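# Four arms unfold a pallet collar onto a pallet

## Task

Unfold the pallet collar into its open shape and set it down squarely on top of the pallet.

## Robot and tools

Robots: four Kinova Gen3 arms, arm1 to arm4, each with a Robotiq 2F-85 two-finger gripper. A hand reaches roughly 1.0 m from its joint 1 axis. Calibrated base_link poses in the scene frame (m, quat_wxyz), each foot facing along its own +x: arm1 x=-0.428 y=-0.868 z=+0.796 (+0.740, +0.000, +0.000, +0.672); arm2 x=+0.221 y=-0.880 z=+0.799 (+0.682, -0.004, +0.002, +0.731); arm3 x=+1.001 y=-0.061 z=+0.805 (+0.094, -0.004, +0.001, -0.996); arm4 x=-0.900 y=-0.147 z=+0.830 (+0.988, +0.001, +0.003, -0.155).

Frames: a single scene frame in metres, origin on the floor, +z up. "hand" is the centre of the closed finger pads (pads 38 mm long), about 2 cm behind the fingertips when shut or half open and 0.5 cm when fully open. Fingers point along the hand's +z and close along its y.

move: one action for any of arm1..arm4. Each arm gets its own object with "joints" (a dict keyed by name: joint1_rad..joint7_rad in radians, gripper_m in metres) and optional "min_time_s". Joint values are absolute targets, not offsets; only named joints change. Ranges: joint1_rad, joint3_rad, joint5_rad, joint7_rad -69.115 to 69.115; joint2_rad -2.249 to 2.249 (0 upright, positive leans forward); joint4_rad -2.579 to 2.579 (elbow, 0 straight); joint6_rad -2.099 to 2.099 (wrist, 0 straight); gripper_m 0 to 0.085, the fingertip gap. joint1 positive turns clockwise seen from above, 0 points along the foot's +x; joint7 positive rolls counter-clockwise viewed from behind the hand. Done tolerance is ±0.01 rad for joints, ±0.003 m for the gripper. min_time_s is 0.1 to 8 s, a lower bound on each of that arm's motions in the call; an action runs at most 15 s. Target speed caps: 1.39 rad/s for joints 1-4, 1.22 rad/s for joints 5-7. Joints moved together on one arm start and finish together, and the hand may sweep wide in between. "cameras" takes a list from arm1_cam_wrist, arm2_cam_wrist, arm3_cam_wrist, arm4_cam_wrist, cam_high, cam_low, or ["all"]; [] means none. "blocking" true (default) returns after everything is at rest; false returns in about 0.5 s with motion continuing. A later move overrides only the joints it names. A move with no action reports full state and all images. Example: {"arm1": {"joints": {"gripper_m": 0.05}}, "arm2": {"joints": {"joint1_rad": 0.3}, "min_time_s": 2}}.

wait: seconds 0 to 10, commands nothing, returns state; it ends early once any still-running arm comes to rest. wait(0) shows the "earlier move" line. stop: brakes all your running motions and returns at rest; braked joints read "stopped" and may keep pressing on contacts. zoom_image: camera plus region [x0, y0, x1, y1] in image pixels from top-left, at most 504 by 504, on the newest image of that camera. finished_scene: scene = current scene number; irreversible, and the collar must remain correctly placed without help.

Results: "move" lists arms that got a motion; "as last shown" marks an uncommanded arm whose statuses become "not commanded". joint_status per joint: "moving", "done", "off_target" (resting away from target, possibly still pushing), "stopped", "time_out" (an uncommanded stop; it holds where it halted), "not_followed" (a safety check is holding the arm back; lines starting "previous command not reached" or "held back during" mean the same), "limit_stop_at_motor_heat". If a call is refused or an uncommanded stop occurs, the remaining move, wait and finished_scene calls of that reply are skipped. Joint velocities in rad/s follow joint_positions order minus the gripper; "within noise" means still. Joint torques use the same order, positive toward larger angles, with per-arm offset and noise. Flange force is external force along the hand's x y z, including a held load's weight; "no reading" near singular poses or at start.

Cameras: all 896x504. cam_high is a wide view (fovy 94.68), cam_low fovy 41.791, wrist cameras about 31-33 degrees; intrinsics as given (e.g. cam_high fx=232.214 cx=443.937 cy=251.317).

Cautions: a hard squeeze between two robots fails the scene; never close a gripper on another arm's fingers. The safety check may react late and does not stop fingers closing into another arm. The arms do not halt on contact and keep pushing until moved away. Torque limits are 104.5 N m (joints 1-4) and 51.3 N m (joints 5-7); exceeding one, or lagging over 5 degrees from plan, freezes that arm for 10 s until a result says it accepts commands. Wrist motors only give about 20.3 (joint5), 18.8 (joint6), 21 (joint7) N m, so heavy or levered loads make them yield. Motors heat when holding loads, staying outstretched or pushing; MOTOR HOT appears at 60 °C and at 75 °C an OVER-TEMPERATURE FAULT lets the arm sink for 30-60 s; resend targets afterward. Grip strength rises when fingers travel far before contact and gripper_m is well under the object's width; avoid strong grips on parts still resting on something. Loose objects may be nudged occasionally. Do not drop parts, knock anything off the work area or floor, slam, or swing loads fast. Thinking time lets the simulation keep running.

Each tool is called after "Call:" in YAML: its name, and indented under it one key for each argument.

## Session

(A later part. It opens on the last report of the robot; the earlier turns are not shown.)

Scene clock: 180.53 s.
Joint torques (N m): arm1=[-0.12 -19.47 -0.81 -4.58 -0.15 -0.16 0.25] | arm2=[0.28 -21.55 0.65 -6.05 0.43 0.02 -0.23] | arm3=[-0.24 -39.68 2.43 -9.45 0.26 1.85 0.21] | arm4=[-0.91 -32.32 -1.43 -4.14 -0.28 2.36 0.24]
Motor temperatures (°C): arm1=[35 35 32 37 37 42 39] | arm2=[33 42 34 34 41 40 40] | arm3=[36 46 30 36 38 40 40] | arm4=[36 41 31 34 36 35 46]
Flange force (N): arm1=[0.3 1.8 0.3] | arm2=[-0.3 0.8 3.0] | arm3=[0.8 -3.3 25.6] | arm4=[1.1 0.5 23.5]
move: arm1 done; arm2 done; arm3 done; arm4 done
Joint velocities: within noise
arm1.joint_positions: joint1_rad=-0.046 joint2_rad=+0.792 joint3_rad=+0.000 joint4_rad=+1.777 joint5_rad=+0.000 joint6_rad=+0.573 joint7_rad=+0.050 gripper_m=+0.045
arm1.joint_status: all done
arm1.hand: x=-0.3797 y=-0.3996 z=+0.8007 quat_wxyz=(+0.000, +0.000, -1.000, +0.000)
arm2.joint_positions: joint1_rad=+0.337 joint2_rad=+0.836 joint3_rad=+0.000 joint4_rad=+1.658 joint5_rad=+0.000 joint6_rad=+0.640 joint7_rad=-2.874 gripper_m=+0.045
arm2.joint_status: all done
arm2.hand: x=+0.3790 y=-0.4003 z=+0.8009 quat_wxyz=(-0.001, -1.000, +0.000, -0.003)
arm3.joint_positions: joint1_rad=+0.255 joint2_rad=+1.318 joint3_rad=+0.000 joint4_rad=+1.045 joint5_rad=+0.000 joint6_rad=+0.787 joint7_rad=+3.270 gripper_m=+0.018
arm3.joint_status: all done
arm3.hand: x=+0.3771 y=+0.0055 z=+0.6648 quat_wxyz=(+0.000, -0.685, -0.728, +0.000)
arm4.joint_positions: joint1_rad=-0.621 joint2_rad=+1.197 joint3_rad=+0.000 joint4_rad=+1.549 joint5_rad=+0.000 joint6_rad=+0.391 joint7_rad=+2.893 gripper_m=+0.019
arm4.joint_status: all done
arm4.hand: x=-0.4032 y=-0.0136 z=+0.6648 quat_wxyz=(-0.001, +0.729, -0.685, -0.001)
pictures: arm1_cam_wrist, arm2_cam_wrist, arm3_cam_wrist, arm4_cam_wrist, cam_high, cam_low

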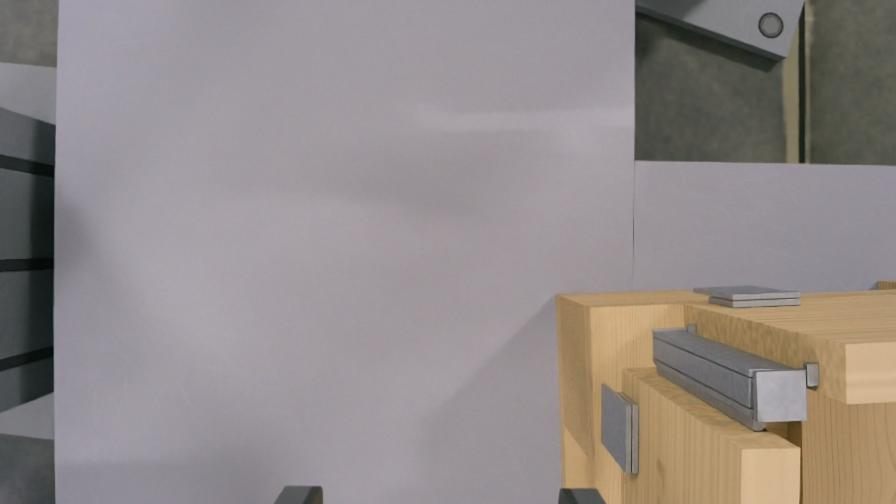

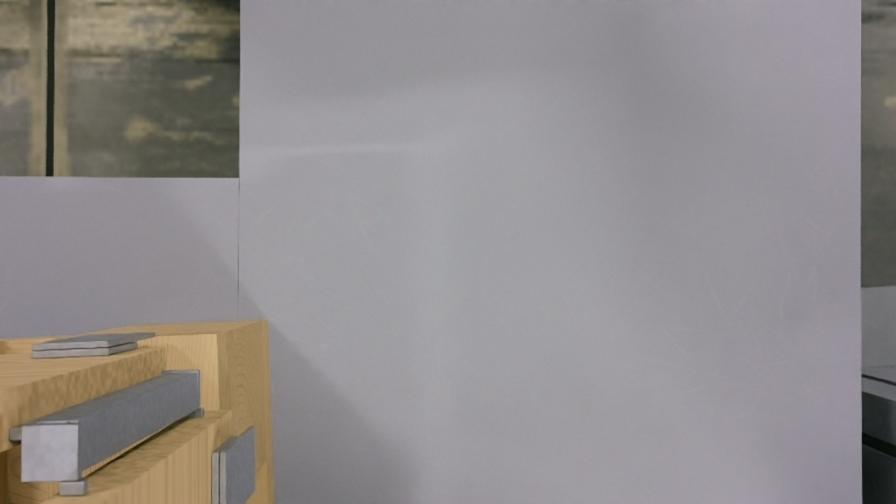

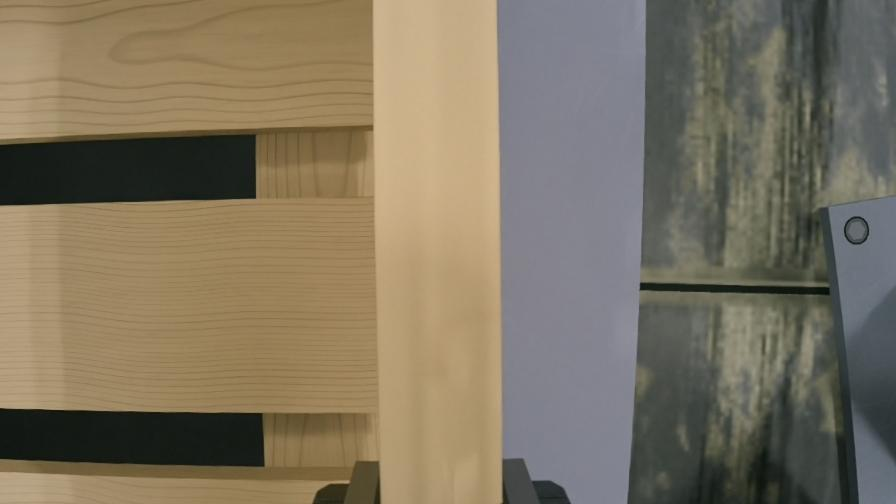

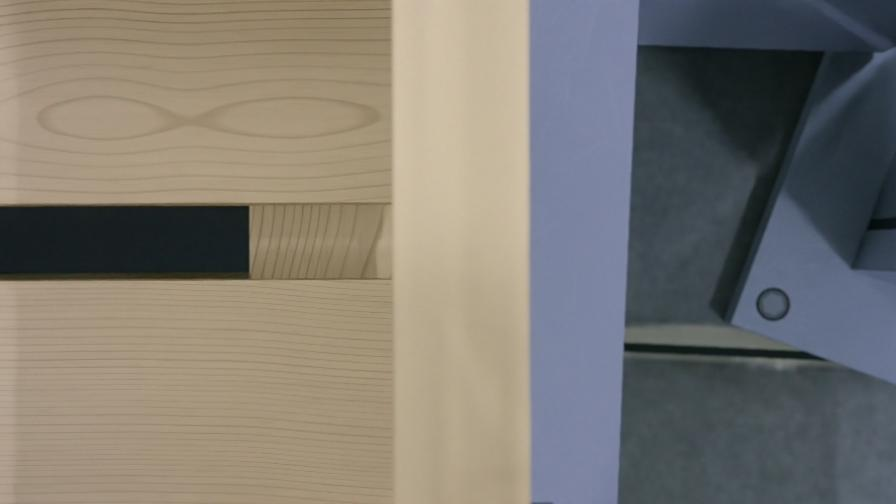

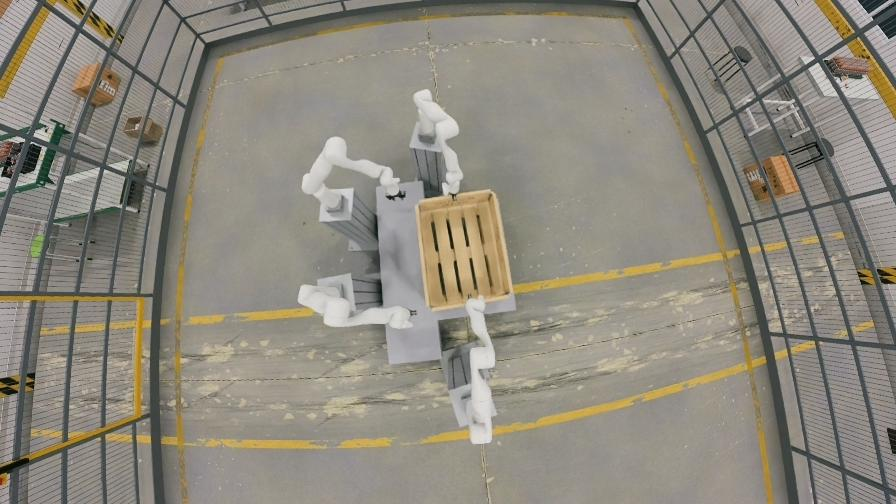

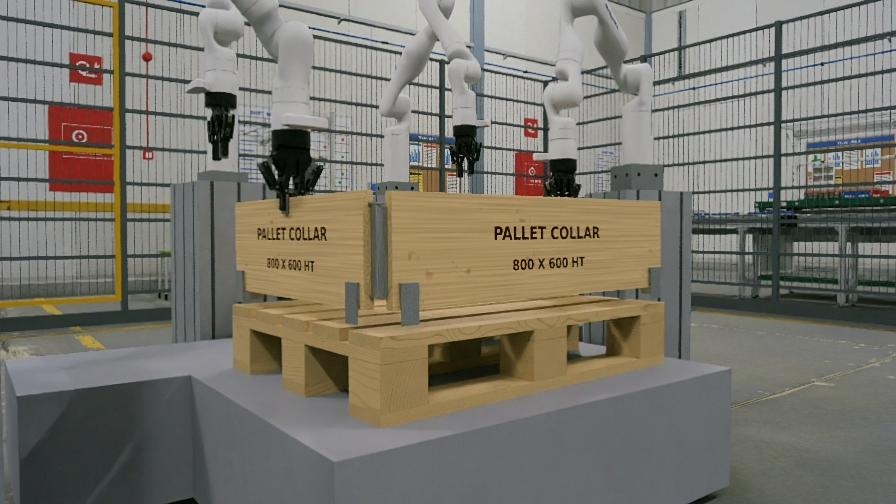

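Call:
zoom_image:
  camera: "arm1_cam_wrist"
  region: [530, 270, 850, 450]

Call:
zoom_image:
  camera: "arm2_cam_wrist"
  region: [0, 300, 320, 504]

Call:
zoom_image:
  camera: "cam_low"
  region: [300, 270, 440, 370]

Call:
zoom_image:
  camera: "cam_low"
  region: [580, 250, 700, 330]

Call:
zoom_image:
  camera: "cam_low"
  region: [210, 240, 310, 340]

Scaled by 1.575 from the camera's image (finer frame: 1280x720).

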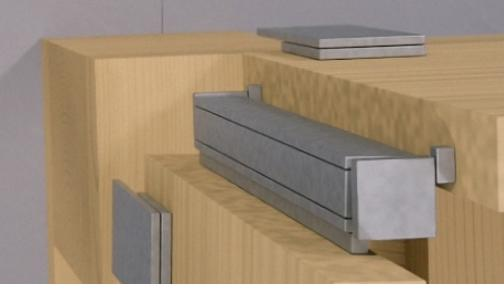

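Scaled by 1.575 from the camera's image (finer frame: 1280x720).

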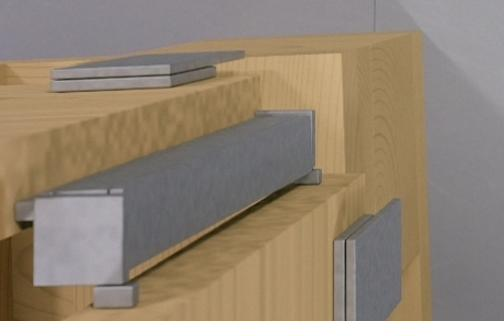

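Scaled by 3.600 from the camera's image (finer frame: 1280x720).

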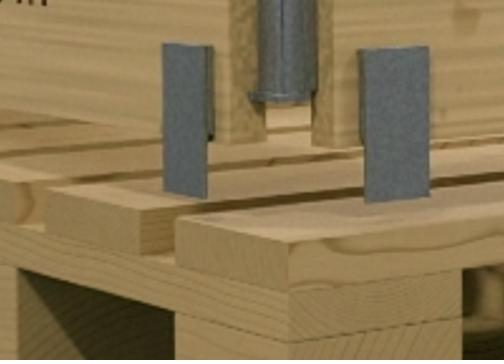

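Scaled by 4.200 from the camera's image (finer frame: 1280x720).

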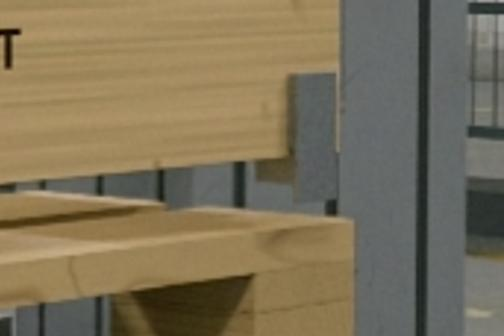

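Scaled by 5.040 from the camera's image (finer frame: 1280x720).

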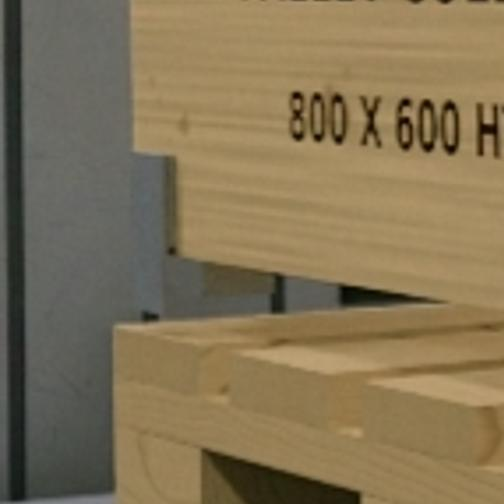

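Call:
zoom_image:
  camera: "arm2_cam_wrist"
  region: [80, 310, 290, 430]

Call:
zoom_image:
  camera: "arm2_cam_wrist"
  region: [180, 400, 300, 504]

Call:
zoom_image:
  camera: "arm1_cam_wrist"
  region: [540, 270, 750, 390]

Call:
zoom_image:
  camera: "arm1_cam_wrist"
  region: [540, 360, 680, 504]

Scaled by 2.400 from the camera's image (finer frame: 1280x720).

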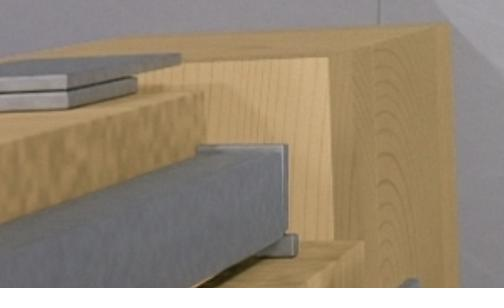

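Scaled by 4.200 from the camera's image (finer frame: 1280x720).

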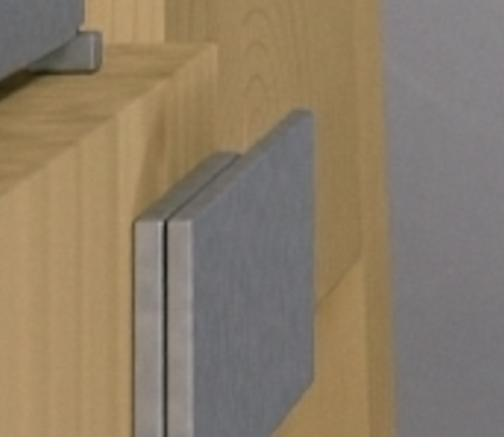

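Scaled by 2.400 from the camera's image (finer frame: 1280x720).

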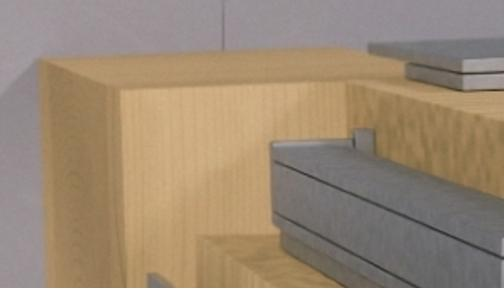

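Scaled by 3.500 from the camera's image (finer frame: 1280x720).

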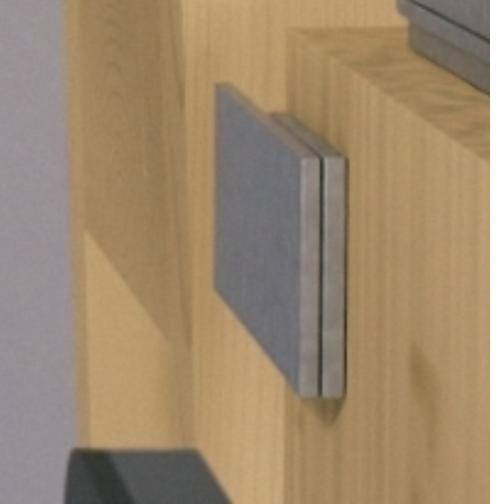

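Call:
move:
  arm3: {"joints":{"joint1_rad":0.282,"joint2_rad":1.3179,"joint4_rad":1.0449,"joint6_rad":0.7872,"joint7_rad":3.2961},"min_time_s":1.5}
  arm4: {"joints":{"joint1_rad":-0.599,"joint2_rad":1.1983,"joint4_rad":1.5434,"joint6_rad":0.3955,"joint7_rad":2.9151},"min_time_s":1.5}
  cameras: ["all"]

Call:
zoom_image:
  camera: "arm1_cam_wrist"
  region: [540, 270, 750, 390]

Call:
zoom_image:
  camera: "arm1_cam_wrist"
  region: [540, 360, 680, 504]

Call:
zoom_image:
  camera: "arm2_cam_wrist"
  region: [80, 310, 290, 430]

Call:
zoom_image:
  camera: "arm2_cam_wrist"
  region: [180, 400, 300, 504]

Call:
zoom_image:
  camera: "cam_low"
  region: [300, 270, 440, 370]

Call:
zoom_image:
  camera: "cam_low"
  region: [580, 250, 700, 330]

Scene clock: 206.33 s.
Joint torques (N m): arm1=[0 -19.45 -0.85 -4.64 -0.1 -0.16 0.3] | arm2=[0.29 -21.52 0.6 -6.01 0.4 0.01 -0.23] | arm3=[-0.81 -41.4 2.34 -12.17 0.56 0.34 0.42] | arm4=[0.56 -35.39 0.16 -7.92 -0.47 0.43 -0.33]
Motor temperatures (°C): arm1=[35 35 32 37 37 42 39] | arm2=[33 41 34 34 41 40 40] | arm3=[36 47 30 36 38 40 40] | arm4=[36 41 31 34 36 35 46]
Flange force (N): arm1=[0.7 1.6 0.2] | arm2=[-0.3 0.7 2.9] | arm3=[0.2 3.0 24.9] | arm4=[0.5 6.8 24.0]
move: arm3 done; arm4 done
Joint velocities: within noise
arm1, arm2: as last shown
arm3.joint_positions: joint1_rad=+0.282 joint2_rad=+1.318 joint3_rad=+0.000 joint4_rad=+1.045 joint5_rad=+0.000 joint6_rad=+0.787 joint7_rad=+3.296 gripper_m=+0.018
arm3.joint_status: all done
arm3.hand: x=+0.3791 y=+0.0220 z=+0.6647 quat_wxyz=(+0.000, -0.685, -0.728, +0.000)
arm4.joint_positions: joint1_rad=-0.599 joint2_rad=+1.198 joint3_rad=+0.000 joint4_rad=+1.543 joint5_rad=+0.000 joint6_rad=+0.395 joint7_rad=+2.915 gripper_m=+0.019
arm4.joint_status: all done
arm4.hand: x=-0.3991 y=-0.0241 z=+0.6648 quat_wxyz=(-0.001, +0.729, -0.685, -0.001)
pictures: arm1_cam_wrist, arm2_cam_wrist, arm3_cam_wrist, arm4_cam_wrist, cam_high, cam_low

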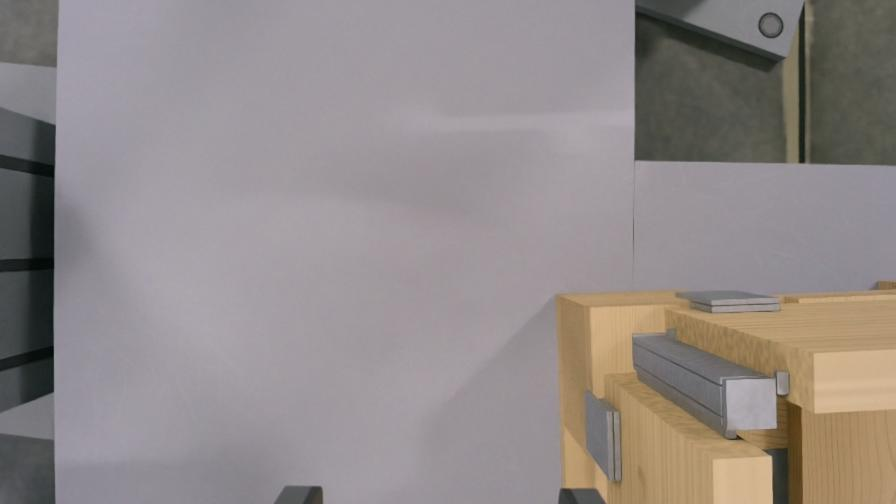

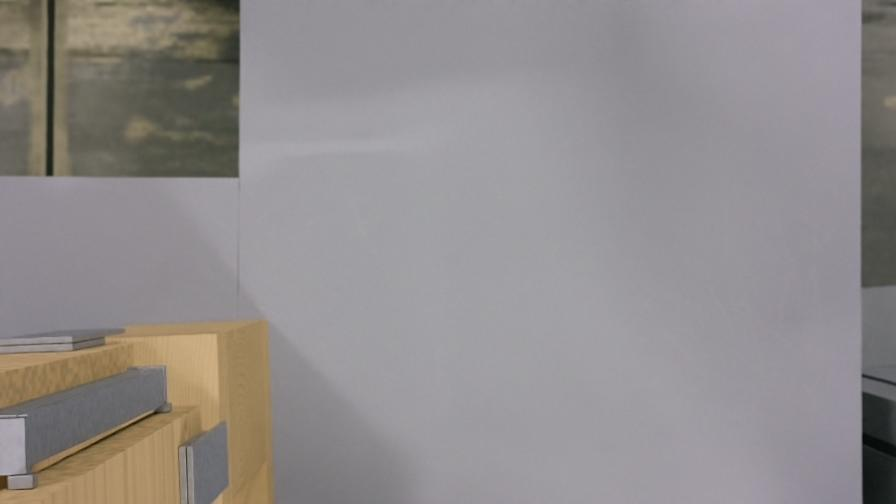

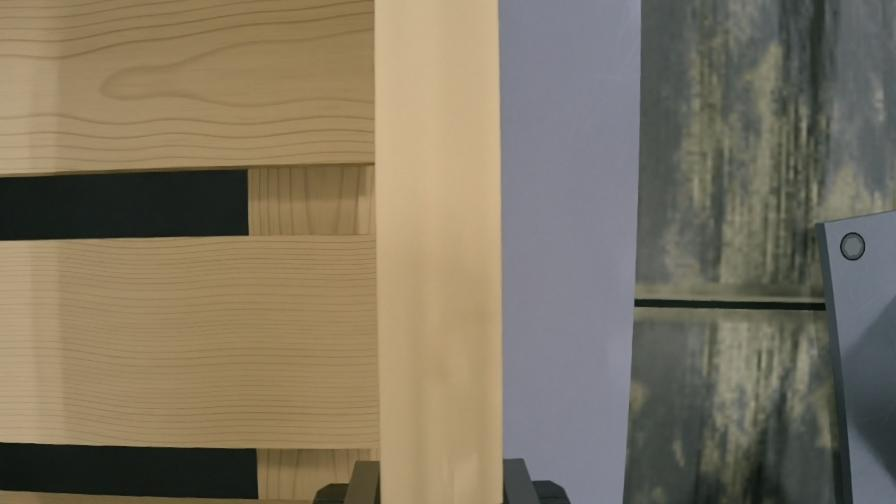

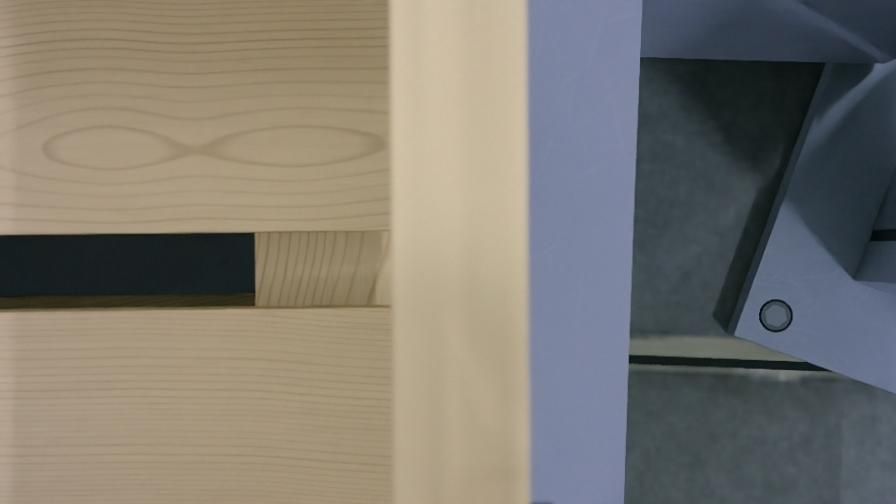

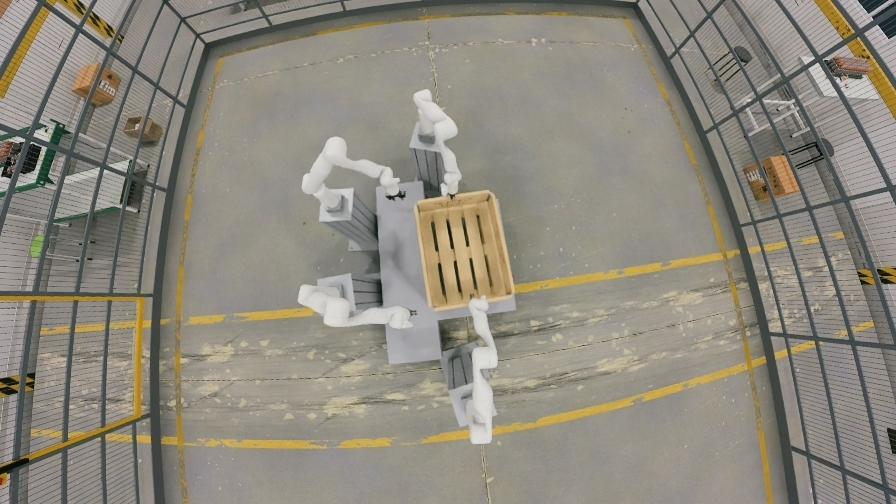

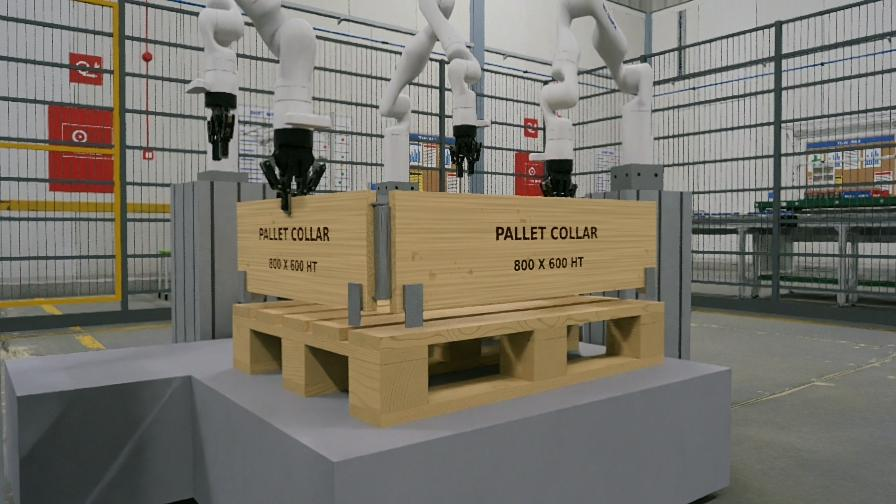

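Scaled by 2.400 from the camera's image (finer frame: 1280x720).

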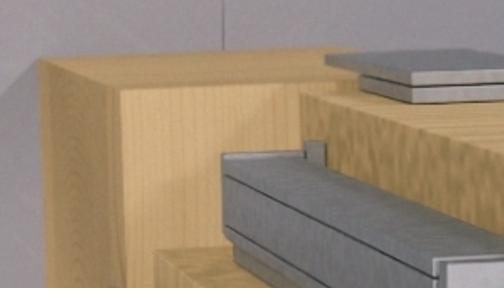

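Scaled by 3.500 from the camera's image (finer frame: 1280x720).

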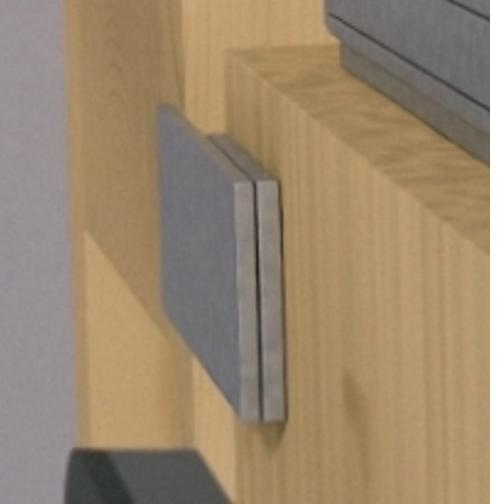

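Scaled by 2.400 from the camera's image (finer frame: 1280x720).

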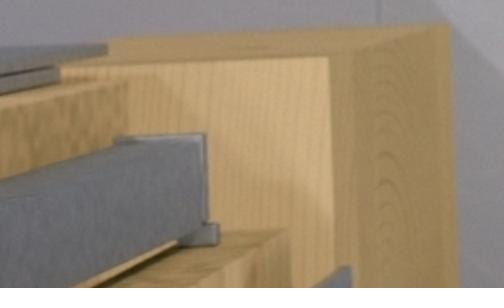

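Scaled by 4.200 from the camera's image (finer frame: 1280x720).

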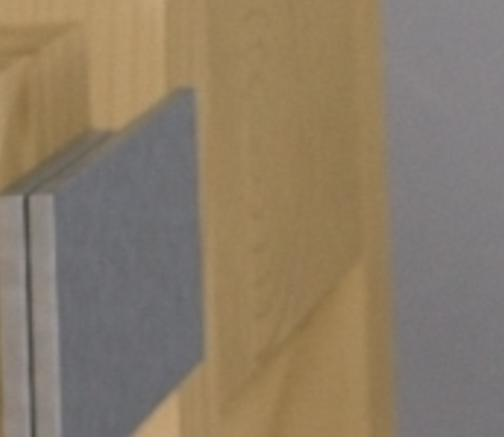

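Scaled by 3.600 from the camera's image (finer frame: 1280x720).

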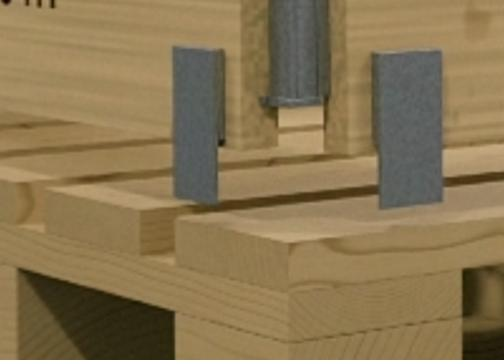

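Scaled by 4.200 from the camera's image (finer frame: 1280x720).

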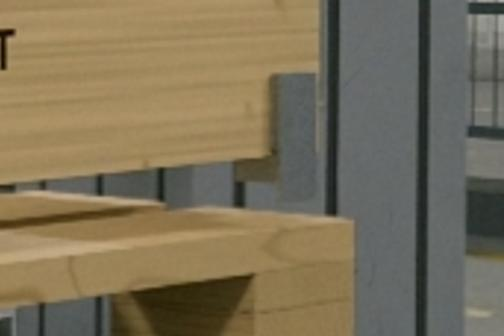

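Call:
move:
  arm3: {"joints":{"joint1_rad":0.2818,"joint2_rad":1.3593,"joint4_rad":1.0177,"joint6_rad":0.7729,"joint7_rad":3.303},"min_time_s":1.8}
  arm4: {"joints":{"joint1_rad":-0.5995,"joint2_rad":1.2416,"joint4_rad":1.5247,"joint6_rad":0.3709,"joint7_rad":2.9215},"min_time_s":1.8}
  cameras: ["all"]

Call:
zoom_image:
  camera: "arm1_cam_wrist"
  region: [540, 270, 750, 390]

Call:
zoom_image:
  camera: "arm1_cam_wrist"
  region: [540, 360, 680, 504]

Call:
zoom_image:
  camera: "arm2_cam_wrist"
  region: [80, 310, 290, 430]

Call:
zoom_image:
  camera: "arm2_cam_wrist"
  region: [180, 400, 300, 504]

Call:
zoom_image:
  camera: "cam_low"
  region: [300, 270, 440, 370]

Call:
zoom_image:
  camera: "cam_low"
  region: [580, 250, 700, 330]

Scene clock: 214.33 s.
Joint torques (N m): arm1=[-0.07 -19.44 -0.75 -4.66 -0.1 -0.15 0.27] | arm2=[0.32 -21.55 0.61 -6.03 0.41 0.02 -0.26] | arm3=[-0.87 -40.83 2.24 -11.02 0.62 0.8 0.58] | arm4=[0.19 -34.5 -0.24 -6.37 -0.47 1.03 -0.25]
Motor temperatures (°C): arm1=[35 35 32 37 37 42 39] | arm2=[33 41 34 34 41 40 40] | arm3=[36 47 30 36 38 40 40] | arm4=[36 41 31 34 36 35 46]
Flange force (N): arm1=[0.5 1.5 0.3] | arm2=[-0.4 0.8 3.0] | arm3=[0.5 0.6 24.9] | arm4=[0.7 4.9 23.6]
move: arm3 done; arm4 done
Joint velocities: within noise
arm1, arm2: as last shown
arm3.joint_positions: joint1_rad=+0.282 joint2_rad=+1.359 joint3_rad=+0.000 joint4_rad=+1.018 joint5_rad=+0.000 joint6_rad=+0.773 joint7_rad=+3.303 gripper_m=+0.018
arm3.joint_status: all done
arm3.hand: x=+0.3780 y=+0.0219 z=+0.6447 quat_wxyz=(+0.000, -0.683, -0.731, +0.000)
arm4.joint_positions: joint1_rad=-0.600 joint2_rad=+1.242 joint3_rad=+0.000 joint4_rad=+1.525 joint5_rad=+0.000 joint6_rad=+0.371 joint7_rad=+2.922 gripper_m=+0.019
arm4.joint_status: all done
arm4.hand: x=-0.4001 y=-0.0241 z=+0.6447 quat_wxyz=(-0.001, +0.731, -0.682, -0.001)
pictures: arm1_cam_wrist, arm2_cam_wrist, arm3_cam_wrist, arm4_cam_wrist, cam_high, cam_low

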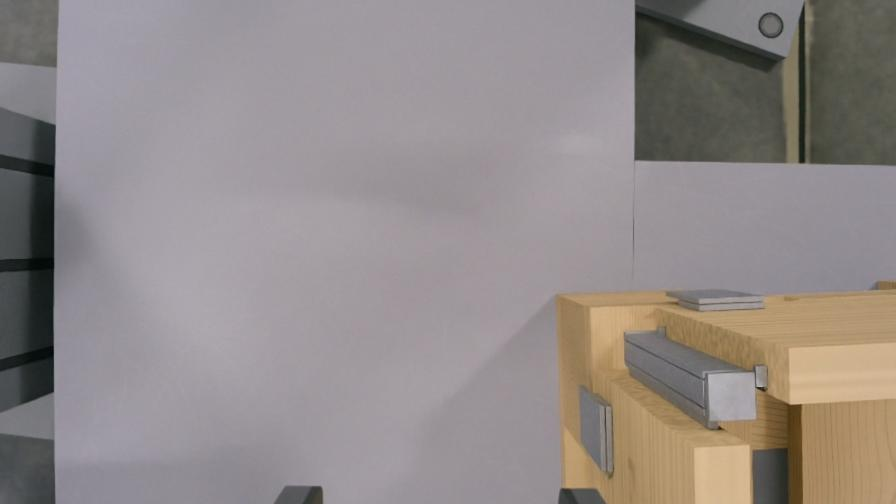

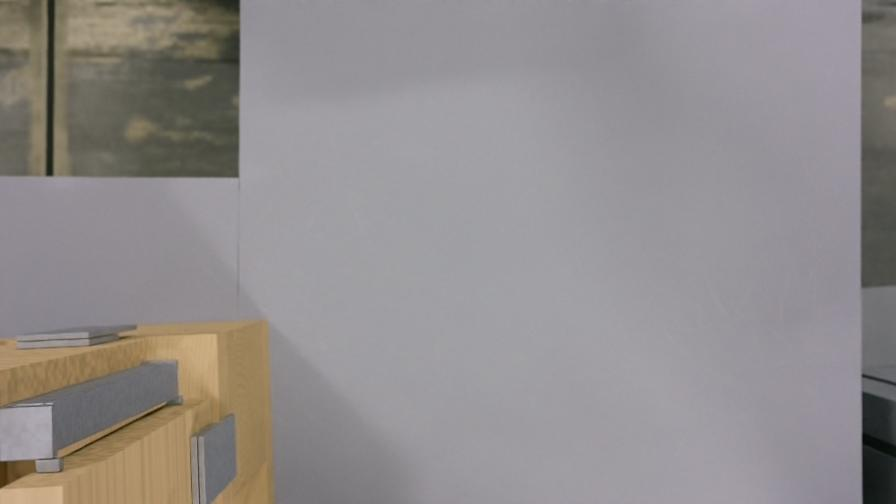

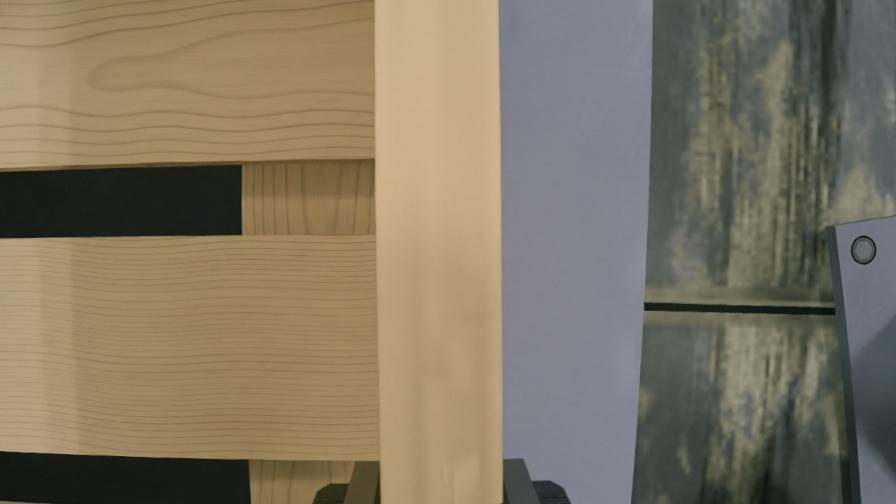

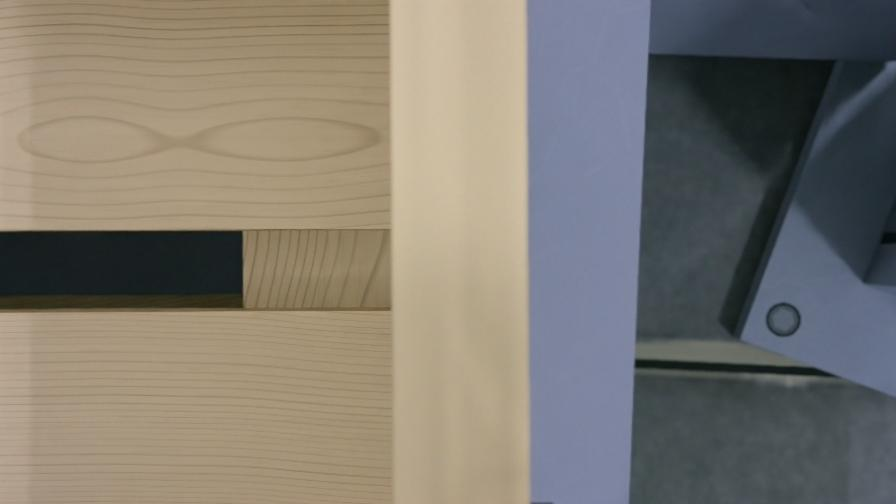

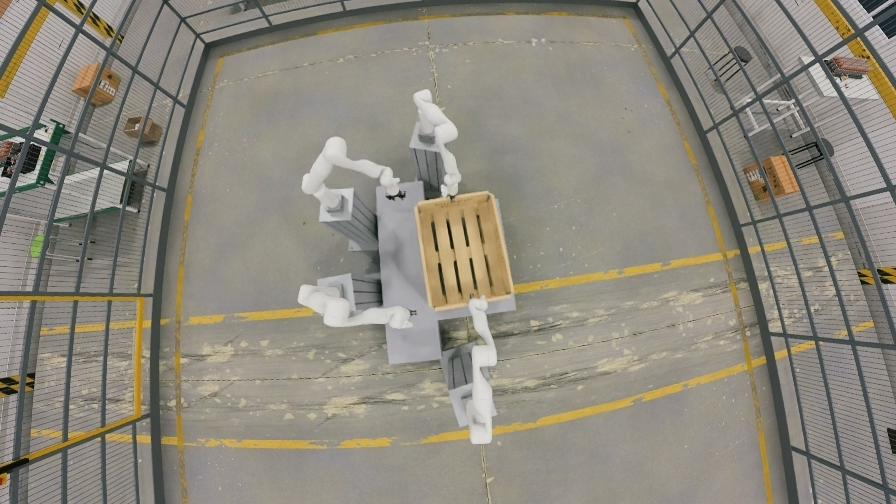

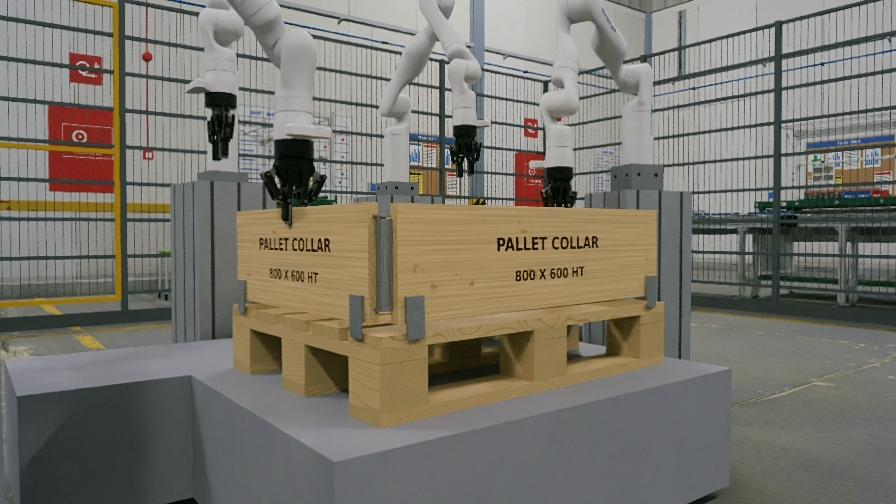

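Scaled by 2.400 from the camera's image (finer frame: 1280x720).

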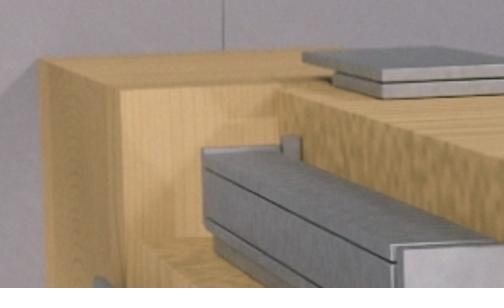

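Scaled by 3.500 from the camera's image (finer frame: 1280x720).

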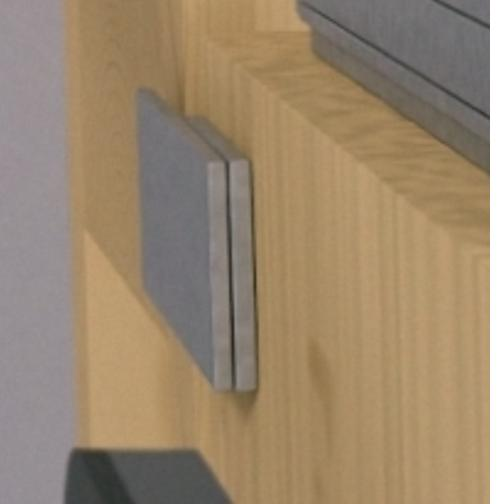

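Scaled by 2.400 from the camera's image (finer frame: 1280x720).

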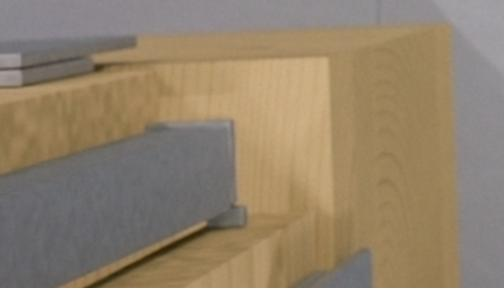

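Scaled by 4.200 from the camera's image (finer frame: 1280x720).

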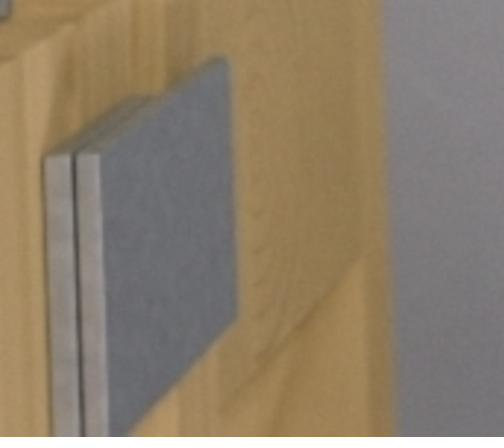

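Scaled by 3.600 from the camera's image (finer frame: 1280x720).

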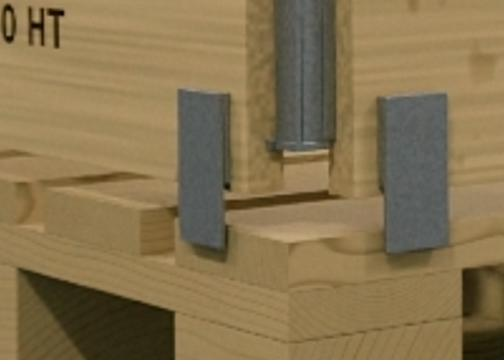

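Scaled by 4.200 from the camera's image (finer frame: 1280x720).

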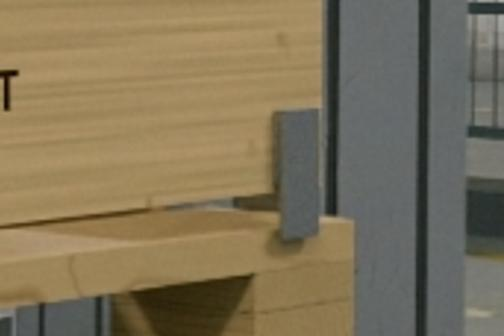

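Call:
move:
  arm3: {"joints":{"joint1_rad":0.2818,"joint2_rad":1.3968,"joint4_rad":0.9941,"joint6_rad":0.759},"min_time_s":2.2}
  arm4: {"joints":{"joint1_rad":-0.5995,"joint2_rad":1.2829,"joint4_rad":1.5011,"joint6_rad":0.3532},"min_time_s":2.2}
  cameras: ["cam_low","arm1_cam_wrist","arm2_cam_wrist"]

Call:
zoom_image:
  camera: "cam_low"
  region: [210, 230, 460, 370]

Call:
zoom_image:
  camera: "cam_low"
  region: [580, 250, 700, 330]

Scene clock: 220.03 s.
Joint torques (N m): arm1=[-0.1 -19.46 -0.82 -4.51 -0.12 -0.13 0.27] | arm2=[0.3 -21.54 0.61 -6.04 0.42 0.04 -0.27] | arm3=[-0.7 -18.19 2.24 -4.27 0.66 0.17 0.34] | arm4=[0.96 -11.76 -0.2 -3.25 -0.15 -0.43 0.04]
Motor temperatures (°C): arm1=[35 35 32 37 37 42 39] | arm2=[33 41 34 34 41 40 40] | arm3=[36 47 30 36 38 40 40] | arm4=[36 41 31 34 36 35 46]
Flange force (N): arm1=[0.4 2.0 0.3] | arm2=[-0.3 0.9 3.0] | arm3=[-0.3 5.1 -13.3] | arm4=[-0.8 8.6 -25.1]
move: arm3 done; arm4 done
Joint velocities: within noise
arm1, arm2: as last shown
arm3.joint_positions: joint1_rad=+0.282 joint2_rad=+1.397 joint3_rad=+0.000 joint4_rad=+0.994 joint5_rad=+0.000 joint6_rad=+0.759 joint7_rad=+3.303 gripper_m=+0.018
arm3.joint_status: all done
arm3.hand: x=+0.3780 y=+0.0220 z=+0.6263 quat_wxyz=(+0.000, -0.683, -0.731, +0.000)
arm4.joint_positions: joint1_rad=-0.600 joint2_rad=+1.283 joint3_rad=+0.000 joint4_rad=+1.501 joint5_rad=+0.000 joint6_rad=+0.353 joint7_rad=+2.922 gripper_m=+0.019
arm4.joint_status: all done
arm4.hand: x=-0.4000 y=-0.0240 z=+0.6262 quat_wxyz=(-0.001, +0.731, -0.682, -0.001)
pictures: arm1_cam_wrist, arm2_cam_wrist, cam_low

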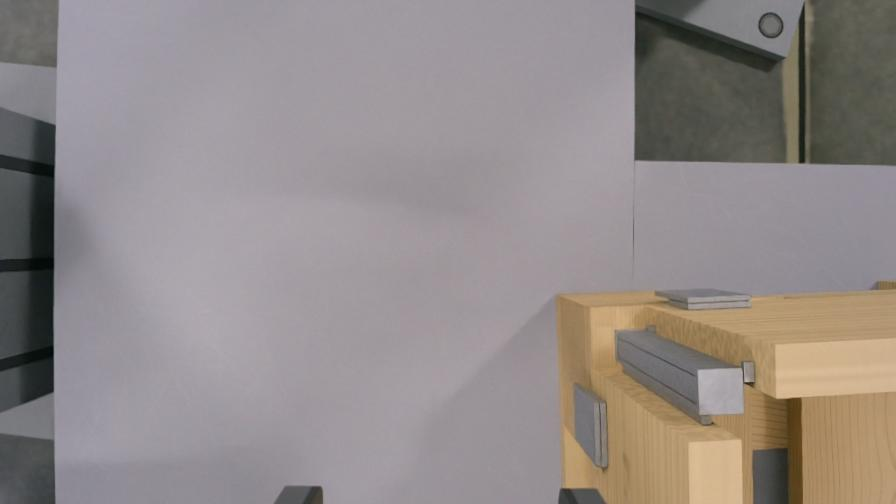

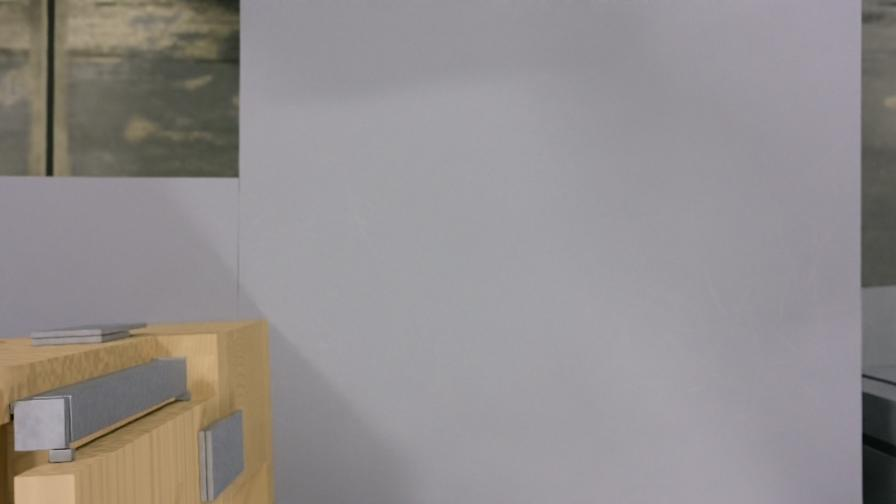

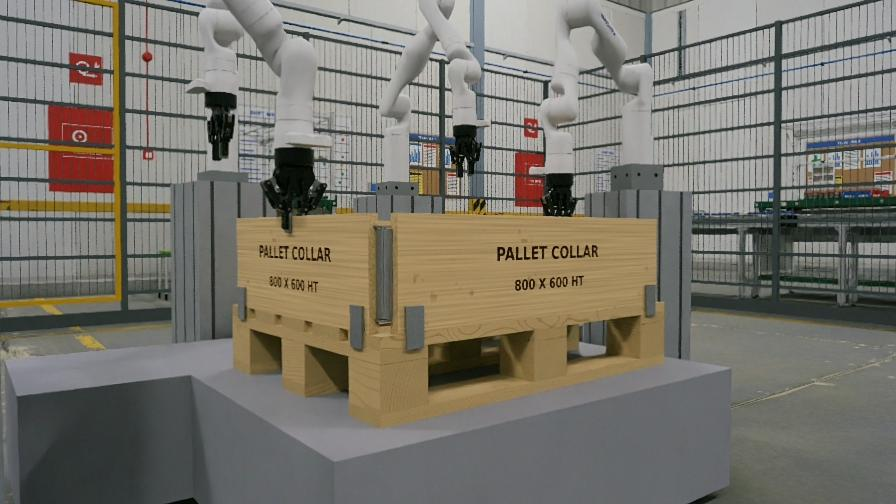

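Scaled by 2.016 from the camera's image (finer frame: 1280x720).

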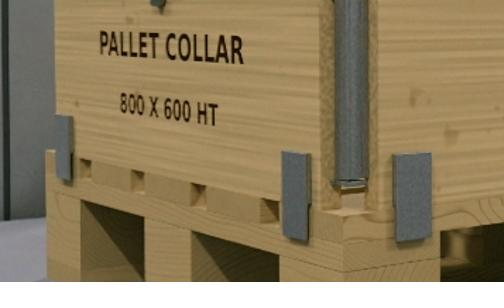

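Scaled by 4.200 from the camera's image (finer frame: 1280x720).

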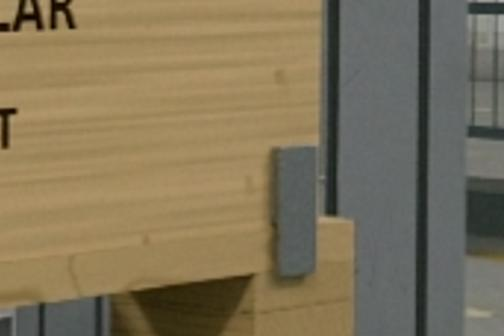

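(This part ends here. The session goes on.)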